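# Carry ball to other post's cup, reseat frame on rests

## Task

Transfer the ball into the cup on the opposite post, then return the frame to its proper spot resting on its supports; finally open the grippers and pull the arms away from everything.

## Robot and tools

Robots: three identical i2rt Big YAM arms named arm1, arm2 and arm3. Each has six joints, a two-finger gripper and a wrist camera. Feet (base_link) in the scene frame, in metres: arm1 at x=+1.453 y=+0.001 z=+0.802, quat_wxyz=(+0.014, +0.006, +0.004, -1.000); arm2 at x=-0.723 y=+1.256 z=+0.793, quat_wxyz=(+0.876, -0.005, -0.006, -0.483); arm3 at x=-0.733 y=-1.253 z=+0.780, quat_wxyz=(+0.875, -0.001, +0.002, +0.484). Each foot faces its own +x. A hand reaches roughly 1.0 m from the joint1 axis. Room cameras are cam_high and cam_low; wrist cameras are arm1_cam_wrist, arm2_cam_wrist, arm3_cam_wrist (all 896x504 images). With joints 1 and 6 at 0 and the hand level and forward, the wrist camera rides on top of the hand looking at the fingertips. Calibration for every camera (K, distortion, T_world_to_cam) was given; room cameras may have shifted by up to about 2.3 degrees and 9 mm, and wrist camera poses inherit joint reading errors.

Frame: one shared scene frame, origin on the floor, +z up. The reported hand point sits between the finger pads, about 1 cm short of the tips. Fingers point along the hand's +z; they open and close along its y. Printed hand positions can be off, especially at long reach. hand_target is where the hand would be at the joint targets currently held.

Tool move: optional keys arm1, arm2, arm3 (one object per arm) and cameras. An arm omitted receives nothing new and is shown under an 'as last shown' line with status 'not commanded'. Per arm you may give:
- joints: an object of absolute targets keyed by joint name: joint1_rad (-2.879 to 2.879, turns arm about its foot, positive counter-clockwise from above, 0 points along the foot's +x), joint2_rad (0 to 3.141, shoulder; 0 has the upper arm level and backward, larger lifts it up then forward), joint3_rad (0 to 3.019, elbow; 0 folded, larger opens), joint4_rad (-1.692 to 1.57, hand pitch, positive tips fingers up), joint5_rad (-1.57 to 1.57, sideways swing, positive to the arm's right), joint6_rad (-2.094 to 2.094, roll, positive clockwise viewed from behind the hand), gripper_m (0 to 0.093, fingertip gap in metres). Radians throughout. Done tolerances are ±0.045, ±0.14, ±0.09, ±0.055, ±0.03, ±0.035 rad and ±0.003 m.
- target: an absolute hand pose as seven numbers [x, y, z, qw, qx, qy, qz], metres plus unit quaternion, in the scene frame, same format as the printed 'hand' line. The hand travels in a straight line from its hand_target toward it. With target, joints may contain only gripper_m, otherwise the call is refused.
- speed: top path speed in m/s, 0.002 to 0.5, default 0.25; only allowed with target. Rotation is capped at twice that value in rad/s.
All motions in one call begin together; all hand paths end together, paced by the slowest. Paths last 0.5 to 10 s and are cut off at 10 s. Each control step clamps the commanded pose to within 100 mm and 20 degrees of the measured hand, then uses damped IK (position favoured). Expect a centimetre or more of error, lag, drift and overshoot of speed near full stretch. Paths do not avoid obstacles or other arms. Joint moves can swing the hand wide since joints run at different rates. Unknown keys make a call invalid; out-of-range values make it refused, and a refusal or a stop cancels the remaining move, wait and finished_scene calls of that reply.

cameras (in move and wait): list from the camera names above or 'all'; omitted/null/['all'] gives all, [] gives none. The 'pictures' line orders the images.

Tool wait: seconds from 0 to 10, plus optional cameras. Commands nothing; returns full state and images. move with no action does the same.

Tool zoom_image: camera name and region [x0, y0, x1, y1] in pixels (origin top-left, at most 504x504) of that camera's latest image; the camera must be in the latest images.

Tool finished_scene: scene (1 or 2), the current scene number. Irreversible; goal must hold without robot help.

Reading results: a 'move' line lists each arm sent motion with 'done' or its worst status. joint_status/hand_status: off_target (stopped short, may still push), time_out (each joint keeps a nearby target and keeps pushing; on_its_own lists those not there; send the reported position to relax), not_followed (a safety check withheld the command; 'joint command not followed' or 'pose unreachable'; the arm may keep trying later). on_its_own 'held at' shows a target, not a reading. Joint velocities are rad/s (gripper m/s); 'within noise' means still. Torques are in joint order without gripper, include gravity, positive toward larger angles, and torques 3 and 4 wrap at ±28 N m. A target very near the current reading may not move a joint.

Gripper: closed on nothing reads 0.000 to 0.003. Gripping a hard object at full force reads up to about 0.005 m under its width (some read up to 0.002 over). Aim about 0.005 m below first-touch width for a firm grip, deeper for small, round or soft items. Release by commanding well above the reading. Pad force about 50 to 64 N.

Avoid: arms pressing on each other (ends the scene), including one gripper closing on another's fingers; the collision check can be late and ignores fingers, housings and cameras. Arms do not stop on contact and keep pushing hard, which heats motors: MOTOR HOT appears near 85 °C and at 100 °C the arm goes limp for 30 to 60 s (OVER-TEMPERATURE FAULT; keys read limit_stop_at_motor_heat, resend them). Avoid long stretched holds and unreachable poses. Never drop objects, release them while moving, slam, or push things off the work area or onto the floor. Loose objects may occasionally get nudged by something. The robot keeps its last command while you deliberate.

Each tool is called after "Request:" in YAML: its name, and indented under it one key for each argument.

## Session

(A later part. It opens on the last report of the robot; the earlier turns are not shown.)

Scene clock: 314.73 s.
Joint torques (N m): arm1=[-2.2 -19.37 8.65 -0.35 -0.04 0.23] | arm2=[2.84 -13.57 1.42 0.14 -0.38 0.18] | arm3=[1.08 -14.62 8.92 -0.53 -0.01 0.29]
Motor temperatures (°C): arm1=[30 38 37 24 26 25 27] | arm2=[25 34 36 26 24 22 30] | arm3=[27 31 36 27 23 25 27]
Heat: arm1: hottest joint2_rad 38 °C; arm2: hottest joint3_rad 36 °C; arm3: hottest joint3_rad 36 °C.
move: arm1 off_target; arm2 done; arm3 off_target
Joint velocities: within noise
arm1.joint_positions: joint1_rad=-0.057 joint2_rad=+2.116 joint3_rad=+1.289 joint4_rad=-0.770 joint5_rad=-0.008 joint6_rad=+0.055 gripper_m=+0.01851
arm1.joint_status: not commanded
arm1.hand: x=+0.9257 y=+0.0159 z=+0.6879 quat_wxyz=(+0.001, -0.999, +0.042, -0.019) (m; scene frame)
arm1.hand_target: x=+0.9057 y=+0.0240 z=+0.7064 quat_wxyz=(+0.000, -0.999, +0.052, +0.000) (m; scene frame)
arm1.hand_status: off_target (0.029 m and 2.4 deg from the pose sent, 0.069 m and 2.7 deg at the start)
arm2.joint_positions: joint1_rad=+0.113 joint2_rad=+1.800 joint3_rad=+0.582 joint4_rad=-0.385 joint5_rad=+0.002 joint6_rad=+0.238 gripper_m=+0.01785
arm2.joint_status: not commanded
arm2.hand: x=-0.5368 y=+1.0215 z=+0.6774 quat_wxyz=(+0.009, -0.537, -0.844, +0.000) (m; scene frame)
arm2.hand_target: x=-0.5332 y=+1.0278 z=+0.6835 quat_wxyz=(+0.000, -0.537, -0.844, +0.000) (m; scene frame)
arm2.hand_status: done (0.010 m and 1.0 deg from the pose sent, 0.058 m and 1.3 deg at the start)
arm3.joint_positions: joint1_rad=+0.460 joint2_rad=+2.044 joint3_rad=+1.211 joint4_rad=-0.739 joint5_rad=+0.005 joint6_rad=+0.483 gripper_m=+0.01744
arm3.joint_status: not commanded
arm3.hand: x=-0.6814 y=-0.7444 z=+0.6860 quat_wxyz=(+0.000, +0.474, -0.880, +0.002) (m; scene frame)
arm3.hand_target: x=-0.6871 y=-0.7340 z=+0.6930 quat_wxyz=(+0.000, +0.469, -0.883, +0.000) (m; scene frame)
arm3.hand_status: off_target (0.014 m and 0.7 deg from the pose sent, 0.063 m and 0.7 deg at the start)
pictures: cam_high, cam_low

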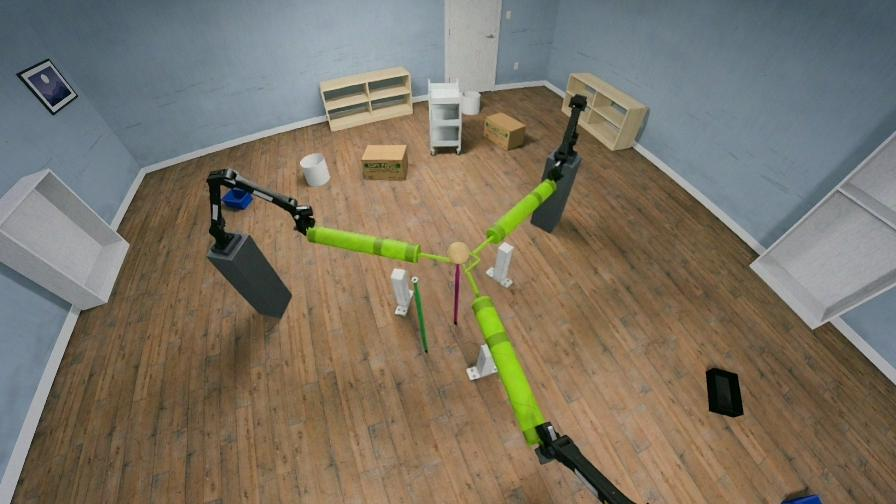

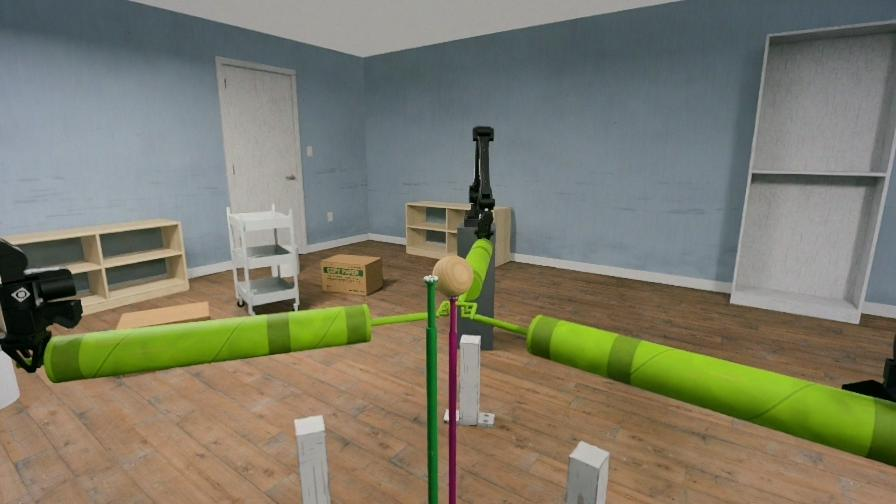

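Request:
move:
  arm1: {"target":[0.8814,0.053,0.706,0,0.9986,-0.052,0],"speed":0.08}
  arm2: {"target":[-0.562,1.0572,0.684,0,0.537,0.844,0],"speed":0.08}
  arm3: {"target":[-0.711,-0.7043,0.693,0,0.469,-0.883,0],"speed":0.08}
  cameras: []

Request:
move:
  arm1: {"target":[0.8814,0.053,0.508,0,0.9986,-0.052,0],"speed":0.1}
  arm2: {"target":[-0.562,1.0572,0.483,0,0.537,0.844,0],"speed":0.1}
  arm3: {"target":[-0.711,-0.7043,0.481,0,0.469,-0.883,0],"speed":0.1}
  cameras: ["cam_low","cam_high"]

Scene clock: 324.63 s.
Joint torques (N m): arm1=[-2.02 -20.37 9.03 -0.53 -0.11 0.25] | arm2=[1.55 -11.81 0.87 0.13 -0.36 0.05] | arm3=[0.97 -15.5 9.42 -0.54 0 0.27]
Motor temperatures (°C): arm1=[30 38 38 24 26 25 27] | arm2=[25 34 35 26 24 22 30] | arm3=[27 32 35 27 23 25 28]
Heat: arm1: hottest joint2_rad 38 °C; arm2: hottest joint3_rad 35 °C; arm3: hottest joint3_rad 35 °C.
move: arm1 off_target; arm2 done; arm3 off_target
Joint velocities: within noise
arm1.joint_positions: joint1_rad=-0.108 joint2_rad=+2.165 joint3_rad=+1.380 joint4_rad=-0.812 joint5_rad=-0.006 joint6_rad=+0.005 gripper_m=+0.01851
arm1.joint_status: not commanded
arm1.hand: x=+0.9016 y=+0.0449 z=+0.6864 quat_wxyz=(+0.001, -0.999, +0.042, -0.018) (m; scene frame)
arm1.hand_target: x=+0.8822 y=+0.0531 z=+0.7063 quat_wxyz=(+0.000, -0.999, +0.052, +0.000) (m; scene frame)
arm1.hand_status: off_target (0.029 m and 2.4 deg from the pose sent, 0.061 m and 2.4 deg at the start)
arm2.joint_positions: joint1_rad=+0.114 joint2_rad=+1.739 joint3_rad=+0.470 joint4_rad=-0.328 joint5_rad=+0.002 joint6_rad=+0.238 gripper_m=+0.01785
arm2.joint_status: not commanded
arm2.hand: x=-0.5608 y=+1.0516 z=+0.6793 quat_wxyz=(+0.006, -0.536, -0.844, +0.001) (m; scene frame)
arm2.hand_target: x=-0.5621 y=+1.0572 z=+0.6835 quat_wxyz=(+0.000, -0.537, -0.844, +0.000) (m; scene frame)
arm2.hand_status: done (0.007 m and 0.7 deg from the pose sent, 0.044 m and 1.0 deg at the start)
arm3.joint_positions: joint1_rad=+0.509 joint2_rad=+2.095 joint3_rad=+1.306 joint4_rad=-0.783 joint5_rad=+0.005 joint6_rad=+0.532 gripper_m=+0.01744
arm3.joint_status: not commanded
arm3.hand: x=-0.7051 y=-0.7151 z=+0.6852 quat_wxyz=(+0.000, +0.474, -0.880, +0.002) (m; scene frame)
arm3.hand_target: x=-0.7109 y=-0.7046 z=+0.6931 quat_wxyz=(+0.000, +0.469, -0.883, +0.000) (m; scene frame)
arm3.hand_status: off_target (0.015 m and 0.7 deg from the pose sent, 0.050 m and 0.7 deg at the start)
pictures: none
No camera images: "cameras" was empty.

Scene clock: 327.33 s.
Joint torques (N m): arm1=[-1.79 -21.54 5.5 0.18 -0.14 0.28] | arm2=[1.96 -11.58 -2.36 0.46 -0.18 0.08] | arm3=[0.85 -16.85 6.24 0.31 -0.13 0.27]
Motor temperatures (°C): arm1=[30 38 37 24 26 25 27] | arm2=[25 34 34 26 23 22 30] | arm3=[27 32 35 27 23 25 28]
Heat: arm1: hottest joint2_rad 38 °C; arm2: hottest joint2_rad 34 °C; arm3: hottest joint3_rad 35 °C.
move: arm1 off_target; arm2 done; arm3 off_target
Joint velocities: within noise
arm1.joint_positions: joint1_rad=-0.108 joint2_rad=+2.569 joint3_rad=+1.511 joint4_rad=-0.535 joint5_rad=-0.006 joint6_rad=+0.005 gripper_m=+0.01851
arm1.joint_status: not commanded
arm1.hand: x=+0.8993 y=+0.0471 z=+0.4956 quat_wxyz=(+0.001, -0.999, +0.042, -0.017) (m; scene frame)
arm1.hand_target: x=+0.8818 y=+0.0531 z=+0.5082 quat_wxyz=(+0.000, -0.999, +0.052, +0.000) (m; scene frame)
arm1.hand_status: off_target (0.023 m and 2.2 deg from the pose sent, 0.180 m and 2.4 deg at the start)
arm2.joint_positions: joint1_rad=+0.114 joint2_rad=+2.499 joint3_rad=+0.647 joint4_rad=+0.275 joint5_rad=-0.003 joint6_rad=+0.238 gripper_m=+0.01785
arm2.joint_status: not commanded
arm2.hand: x=-0.5600 y=+1.0505 z=+0.4874 quat_wxyz=(-0.004, -0.536, -0.844, +0.002) (m; scene frame)
arm2.hand_target: x=-0.5620 y=+1.0571 z=+0.4831 quat_wxyz=(+0.000, -0.537, -0.844, +0.000) (m; scene frame)
arm2.hand_status: done (0.008 m and 0.5 deg from the pose sent, 0.196 m and 0.7 deg at the start)
arm3.joint_positions: joint1_rad=+0.509 joint2_rad=+2.538 joint3_rad=+1.428 joint4_rad=-0.475 joint5_rad=+0.008 joint6_rad=+0.533 gripper_m=+0.01744
arm3.joint_status: not commanded
arm3.hand: x=-0.7053 y=-0.7164 z=+0.4793 quat_wxyz=(+0.002, +0.474, -0.880, +0.009) (m; scene frame)
arm3.hand_target: x=-0.7110 y=-0.7046 z=+0.4812 quat_wxyz=(+0.000, +0.469, -0.883, +0.000) (m; scene frame)
arm3.hand_status: off_target (0.014 m and 1.2 deg from the pose sent, 0.205 m and 0.7 deg at the start)
pictures: cam_high, cam_low

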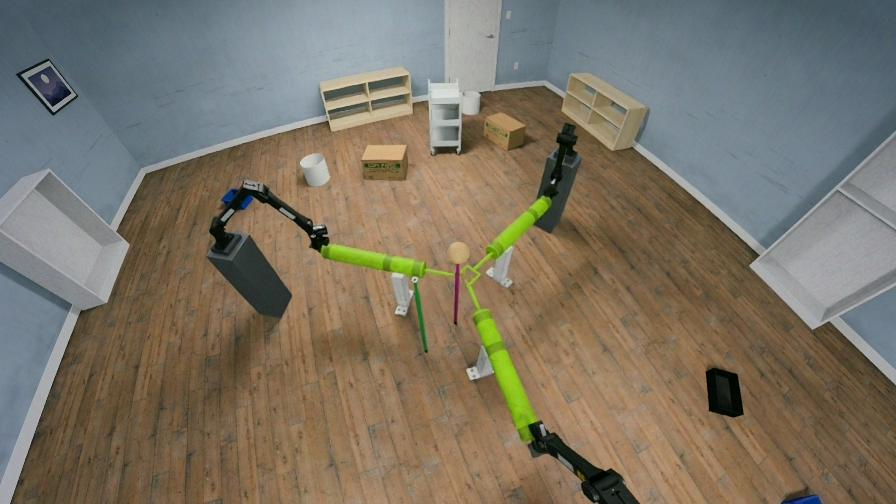

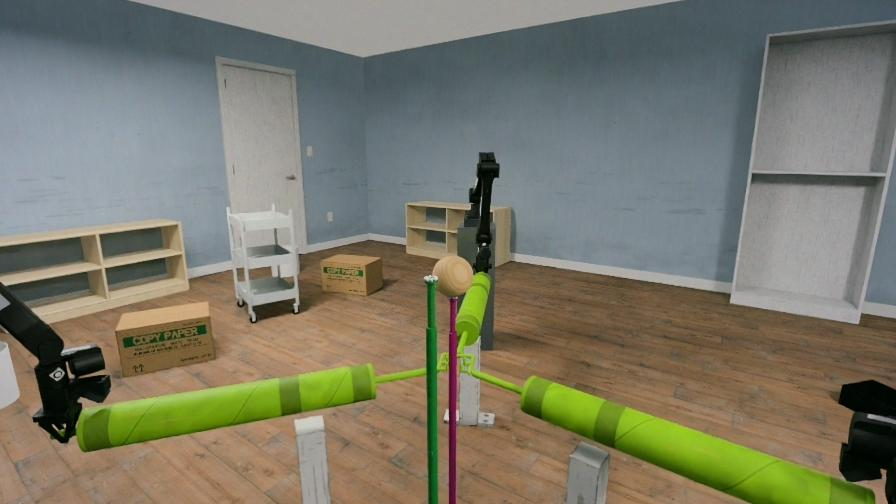

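Request:
move:
  arm1: {"target":[0.880,0.049,0.446,0,0.9986,-0.052,0],"speed":0.04}
  arm2: {"target":[-0.558,1.0572,0.430,0,0.537,0.844,0],"speed":0.04}
  arm3: {"target":[-0.713,-0.702,0.423,0,0.469,-0.883,0],"speed":0.04}
  cameras: ["cam_low","cam_high"]

Request:
zoom_image:
  camera: "cam_low"
  region: [250, 300, 650, 504]

Scene clock: 333.93 s.
Joint torques (N m): arm1=[-1.08 -21.01 5.59 0.44 -0.15 0.36] | arm2=[2.02 -11.4 -2.17 0.55 -0.17 0.11] | arm3=[1.14 -16.44 6.28 0.49 -0.08 0.29]
Motor temperatures (°C): arm1=[30 38 36 24 26 25 27] | arm2=[25 34 34 26 23 22 30] | arm3=[27 32 35 27 23 25 28]
Heat: arm1: hottest joint2_rad 38 °C; arm2: hottest joint2_rad 34 °C; arm3: hottest joint3_rad 35 °C.
move: arm1 off_target; arm2 done; arm3 off_target
Joint velocities: within noise
arm1.joint_positions: joint1_rad=-0.108 joint2_rad=+2.701 joint3_rad=+1.600 joint4_rad=-0.490 joint5_rad=-0.006 joint6_rad=+0.005 gripper_m=+0.01851
arm1.joint_status: not commanded
arm1.hand: x=+0.8973 y=+0.0478 z=+0.4401 quat_wxyz=(+0.001, -0.999, +0.042, -0.016) (m; scene frame)
arm1.hand_target: x=+0.8802 y=+0.0490 z=+0.4464 quat_wxyz=(+0.000, -0.999, +0.052, +0.000) (m; scene frame)
arm1.hand_status: off_target (0.018 m and 2.1 deg from the pose sent, 0.053 m and 2.2 deg at the start)
arm2.joint_positions: joint1_rad=+0.124 joint2_rad=+2.659 joint3_rad=+0.746 joint4_rad=+0.330 joint5_rad=-0.003 joint6_rad=+0.247 gripper_m=+0.01785
arm2.joint_status: not commanded
arm2.hand: x=-0.5577 y=+1.0517 z=+0.4374 quat_wxyz=(-0.001, -0.536, -0.844, +0.001) (m; scene frame)
arm2.hand_target: x=-0.5582 y=+1.0572 z=+0.4303 quat_wxyz=(+0.000, -0.537, -0.844, +0.000) (m; scene frame)
arm2.hand_status: done (0.009 m and 0.3 deg from the pose sent, 0.058 m and 0.5 deg at the start)
arm3.joint_positions: joint1_rad=+0.510 joint2_rad=+2.667 joint3_rad=+1.515 joint4_rad=-0.433 joint5_rad=+0.007 joint6_rad=+0.534 gripper_m=+0.01744
arm3.joint_status: not commanded
arm3.hand: x=-0.7057 y=-0.7136 z=+0.4262 quat_wxyz=(+0.003, +0.474, -0.881, +0.008) (m; scene frame)
arm3.hand_target: x=-0.7132 y=-0.7023 z=+0.4234 quat_wxyz=(+0.000, +0.469, -0.883, +0.000) (m; scene frame)
arm3.hand_status: off_target (0.014 m and 1.2 deg from the pose sent, 0.059 m and 1.2 deg at the start)
pictures: cam_high, cam_low

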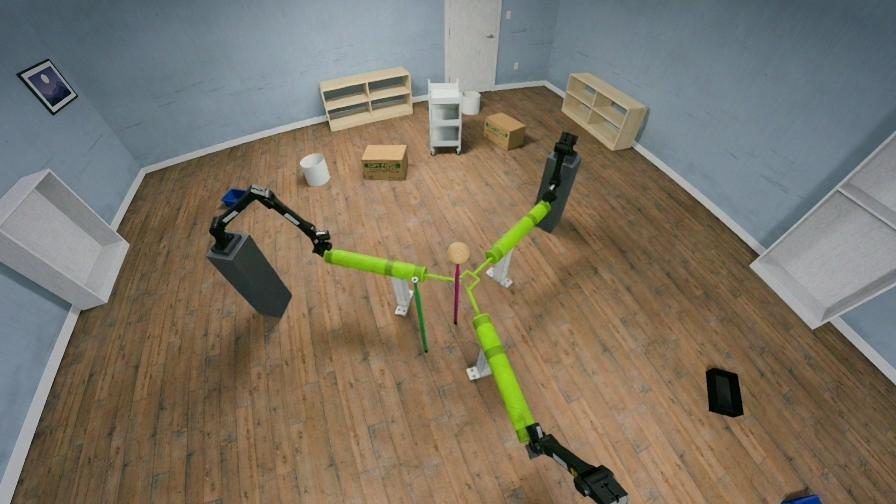

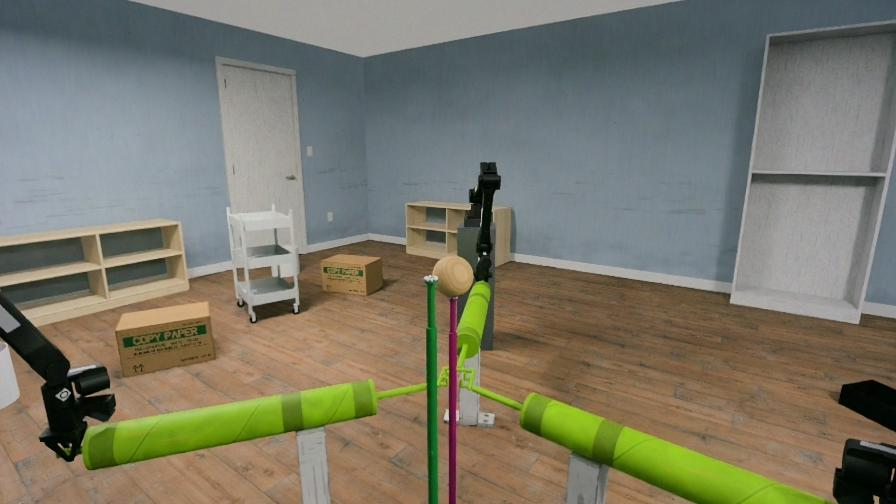

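Scaled by 1.260 from the camera's 896x504 image, which has a finer 1280x720 frame.

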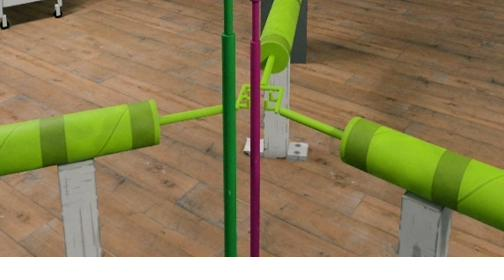

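Request:
move:
  arm1: {"joints":{"gripper_m":0.06}}
  arm2: {"joints":{"gripper_m":0.06}}
  arm3: {"joints":{"gripper_m":0.06}}
  cameras: []

Request:
move:
  arm1: {"target":[0.895,0.049,0.64,0,0.9986,-0.052,0],"speed":0.12}
  arm2: {"target":[-0.562,1.062,0.64,0,0.537,0.844,0],"speed":0.12}
  arm3: {"target":[-0.717,-0.709,0.64,0,0.469,-0.883,0],"speed":0.12}

Scene clock: 339.73 s.
Joint torques (N m): arm1=[-1.03 -20.78 5.61 0.42 -0.13 0.34] | arm2=[2.02 -11.4 -2.18 0.44 -0.17 0.11] | arm3=[0.38 -16.44 6.17 0.5 0.02 0.12]
Motor temperatures (°C): arm1=[30 39 36 24 26 25 27] | arm2=[25 33 33 26 23 22 30] | arm3=[27 32 34 27 23 25 28]
Heat: arm1: hottest joint2_rad 39 °C; arm2: hottest joint2_rad 33 °C; arm3: hottest joint3_rad 34 °C.
move: arm1 done; arm2 done; arm3 done
Joint velocities: within noise
arm1.joint_positions: joint1_rad=-0.108 joint2_rad=+2.701 joint3_rad=+1.600 joint4_rad=-0.490 joint5_rad=-0.006 joint6_rad=+0.009 gripper_m=+0.05984
arm1.joint_status: all done
arm1.hand: x=+0.8970 y=+0.0477 z=+0.4401 quat_wxyz=(+0.001, -0.999, +0.044, -0.015) (m; scene frame)
arm1.hand_target: x=+0.8802 y=+0.0490 z=+0.4464 quat_wxyz=(+0.000, -0.999, +0.052, +0.000) (m; scene frame)
arm1.hand_status: not commanded
arm2.joint_positions: joint1_rad=+0.125 joint2_rad=+2.659 joint3_rad=+0.746 joint4_rad=+0.333 joint5_rad=-0.003 joint6_rad=+0.247 gripper_m=+0.05986
arm2.joint_status: all done
arm2.hand: x=-0.5571 y=+1.0512 z=+0.4374 quat_wxyz=(-0.003, -0.536, -0.844, +0.002) (m; scene frame)
arm2.hand_target: x=-0.5582 y=+1.0572 z=+0.4303 quat_wxyz=(+0.000, -0.537, -0.844, +0.000) (m; scene frame)
arm2.hand_status: not commanded
arm3.joint_positions: joint1_rad=+0.514 joint2_rad=+2.667 joint3_rad=+1.516 joint4_rad=-0.433 joint5_rad=+0.005 joint6_rad=+0.547 gripper_m=+0.05987
arm3.joint_status: all done
arm3.hand: x=-0.7085 y=-0.7125 z=+0.4264 quat_wxyz=(+0.003, +0.470, -0.883, +0.007) (m; scene frame)
arm3.hand_target: x=-0.7130 y=-0.7024 z=+0.4234 quat_wxyz=(+0.000, +0.469, -0.883, +0.000) (m; scene frame)
arm3.hand_status: not commanded
pictures: none
No camera images: "cameras" was empty.

Scene clock: 342.37 s.
Joint torques (N m): arm1=[-1.49 -20.95 5.05 0.06 -0.11 0.27] | arm2=[1.73 -11.52 0.36 -0.31 -0.16 0.08] | arm3=[0.79 -17.67 6.13 0.02 0.04 0.13]
Motor temperatures (°C): arm1=[30 39 35 24 26 25 27] | arm2=[25 33 33 26 23 22 30] | arm3=[27 32 34 27 23 25 27]
Heat: arm1: hottest joint2_rad 39 °C; arm2: hottest joint2_rad 33 °C; arm3: hottest joint3_rad 34 °C.
move: arm1 off_target; arm2 done; arm3 off_target
Joint velocities: within noise
arm1.joint_positions: joint1_rad=-0.108 joint2_rad=+2.270 joint3_rad=+1.381 joint4_rad=-0.682 joint5_rad=-0.007 joint6_rad=+0.009 gripper_m=+0.05991
arm1.joint_status: not commanded
arm1.hand: x=+0.8981 y=+0.0457 z=+0.6301 quat_wxyz=(+0.001, -0.999, +0.044, -0.005) (m; scene frame)
arm1.hand_target: x=+0.8950 y=+0.0490 z=+0.6399 quat_wxyz=(+0.000, -0.999, +0.052, +0.000) (m; scene frame)
arm1.hand_status: off_target (0.011 m and 1.1 deg from the pose sent, 0.200 m and 2.0 deg at the start)
arm2.joint_positions: joint1_rad=+0.125 joint2_rad=+1.911 joint3_rad=+0.455 joint4_rad=-0.128 joint5_rad=-0.003 joint6_rad=+0.247 gripper_m=+0.05993
arm2.joint_status: not commanded
arm2.hand: x=-0.5619 y=+1.0585 z=+0.6365 quat_wxyz=(-0.001, -0.536, -0.844, +0.001) (m; scene frame)
arm2.hand_target: x=-0.5621 y=+1.0620 z=+0.6398 quat_wxyz=(+0.000, -0.537, -0.844, +0.000) (m; scene frame)
arm2.hand_status: done (0.005 m and 0.2 deg from the pose sent, 0.203 m and 0.4 deg at the start)
arm3.joint_positions: joint1_rad=+0.521 joint2_rad=+2.211 joint3_rad=+1.322 joint4_rad=-0.690 joint5_rad=+0.005 joint6_rad=+0.556 gripper_m=+0.05995
arm3.joint_status: not commanded
arm3.hand: x=-0.7117 y=-0.7128 z=+0.6292 quat_wxyz=(+0.002, +0.469, -0.883, +0.005) (m; scene frame)
arm3.hand_target: x=-0.7170 y=-0.7090 z=+0.6399 quat_wxyz=(+0.000, +0.469, -0.883, +0.000) (m; scene frame)
arm3.hand_status: off_target (0.013 m and 0.6 deg from the pose sent, 0.214 m and 0.9 deg at the start)
pictures: arm1_cam_wrist, arm2_cam_wrist, arm3_cam_wrist, cam_high, cam_low
camera_calibration:
arm1_cam_wrist: T_world_to_cam=[[0.0811348, 0.996403, 0.0244746, -0.135742], [0.795973, -0.0795541, 0.600082, -1.08691], [0.59987, -0.0292064, -0.799564, 0.0912384], [0, 0, 0, 1]] pos_world=[0.821436, 0.0514496, 0.72851]
arm2_cam_wrist: T_world_to_cam=[[-0.906239, -0.422734, 0.0051246, -0.0665029], [-0.342998, 0.742283, 0.575646, -1.33702], [-0.247149, 0.519915, -0.817683, -0.0448776], [0, 0, 0, 1]] pos_world=[-0.529953, 0.987666, 0.733294]
arm3_cam_wrist: T_world_to_cam=[[0.832478, -0.554046, 0.00365338, 0.194994], [-0.44522, -0.665009, 0.599618, -1.16483], [-0.329787, -0.500796, -0.800278, 0.037944], [0, 0, 0, 1]] pos_world=[-0.66842, -0.647583, 0.728106]

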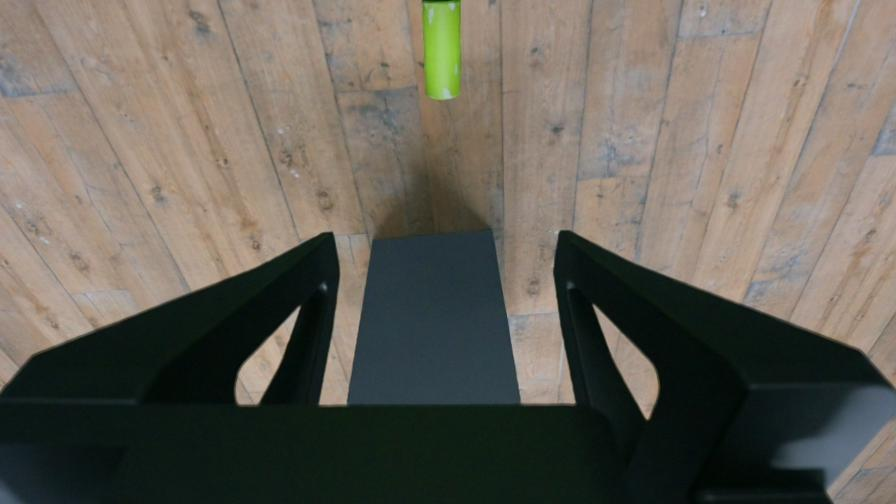

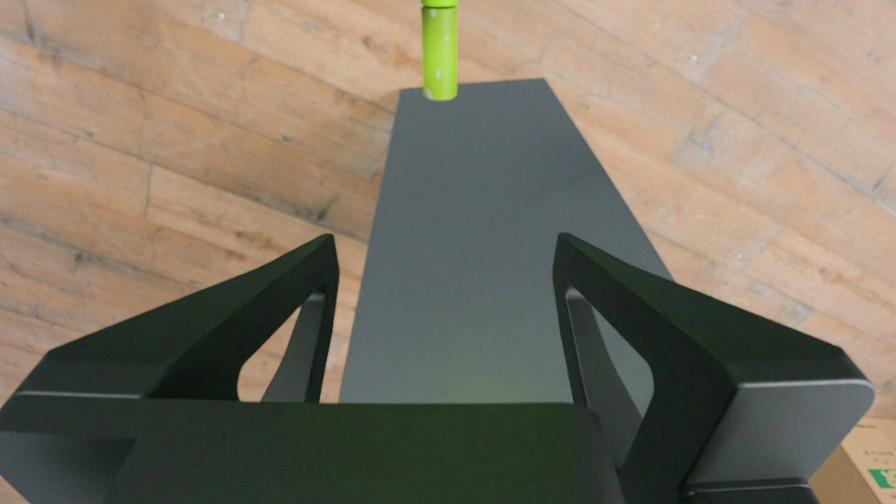

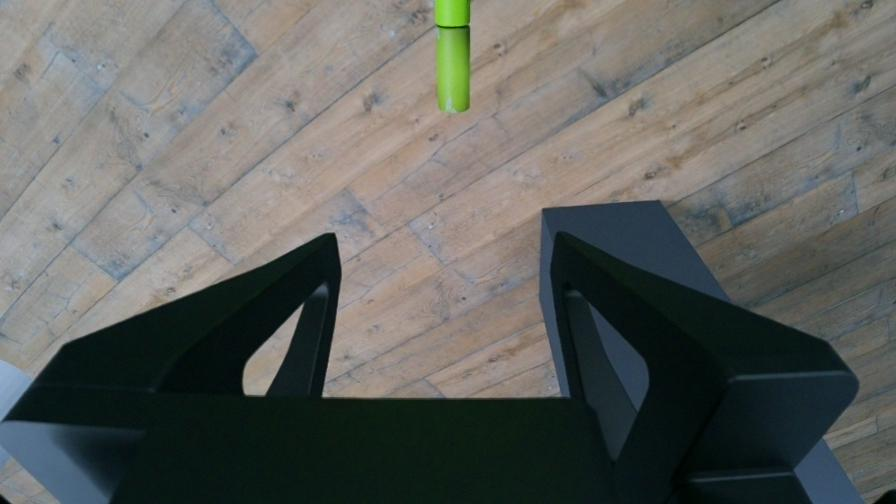

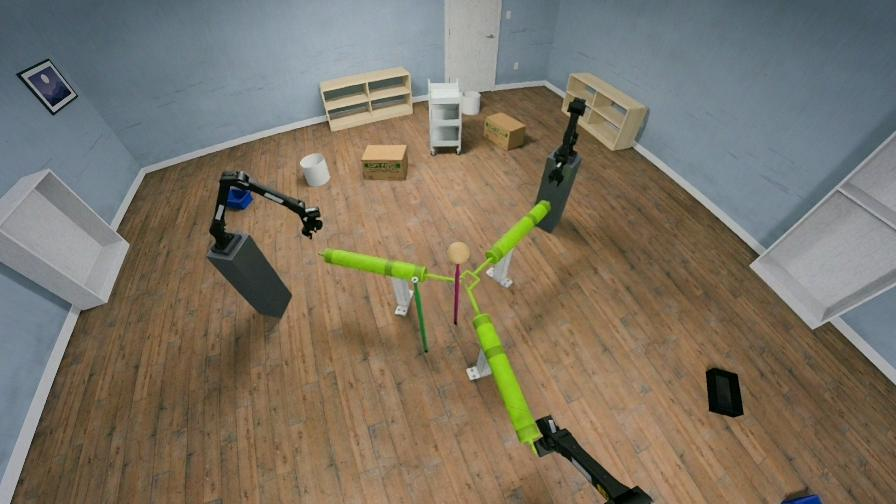

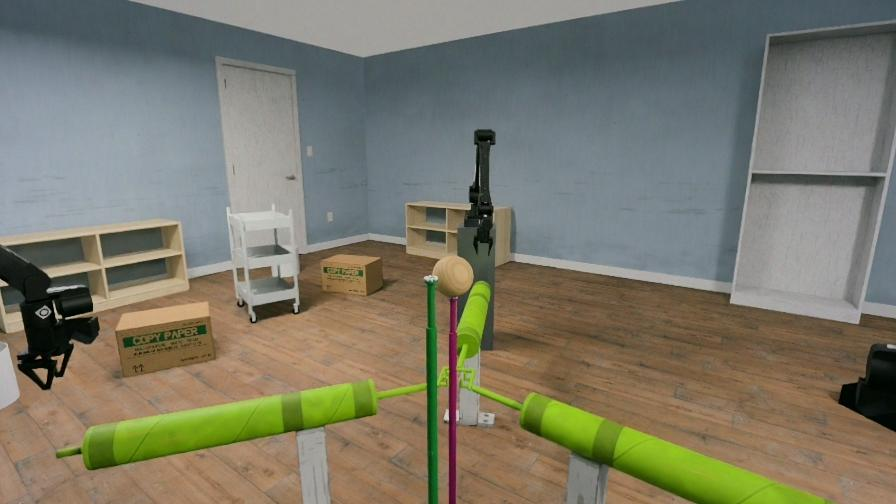

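Request:
finished_scene:
  scene: 2

The scene is finished: the task was done.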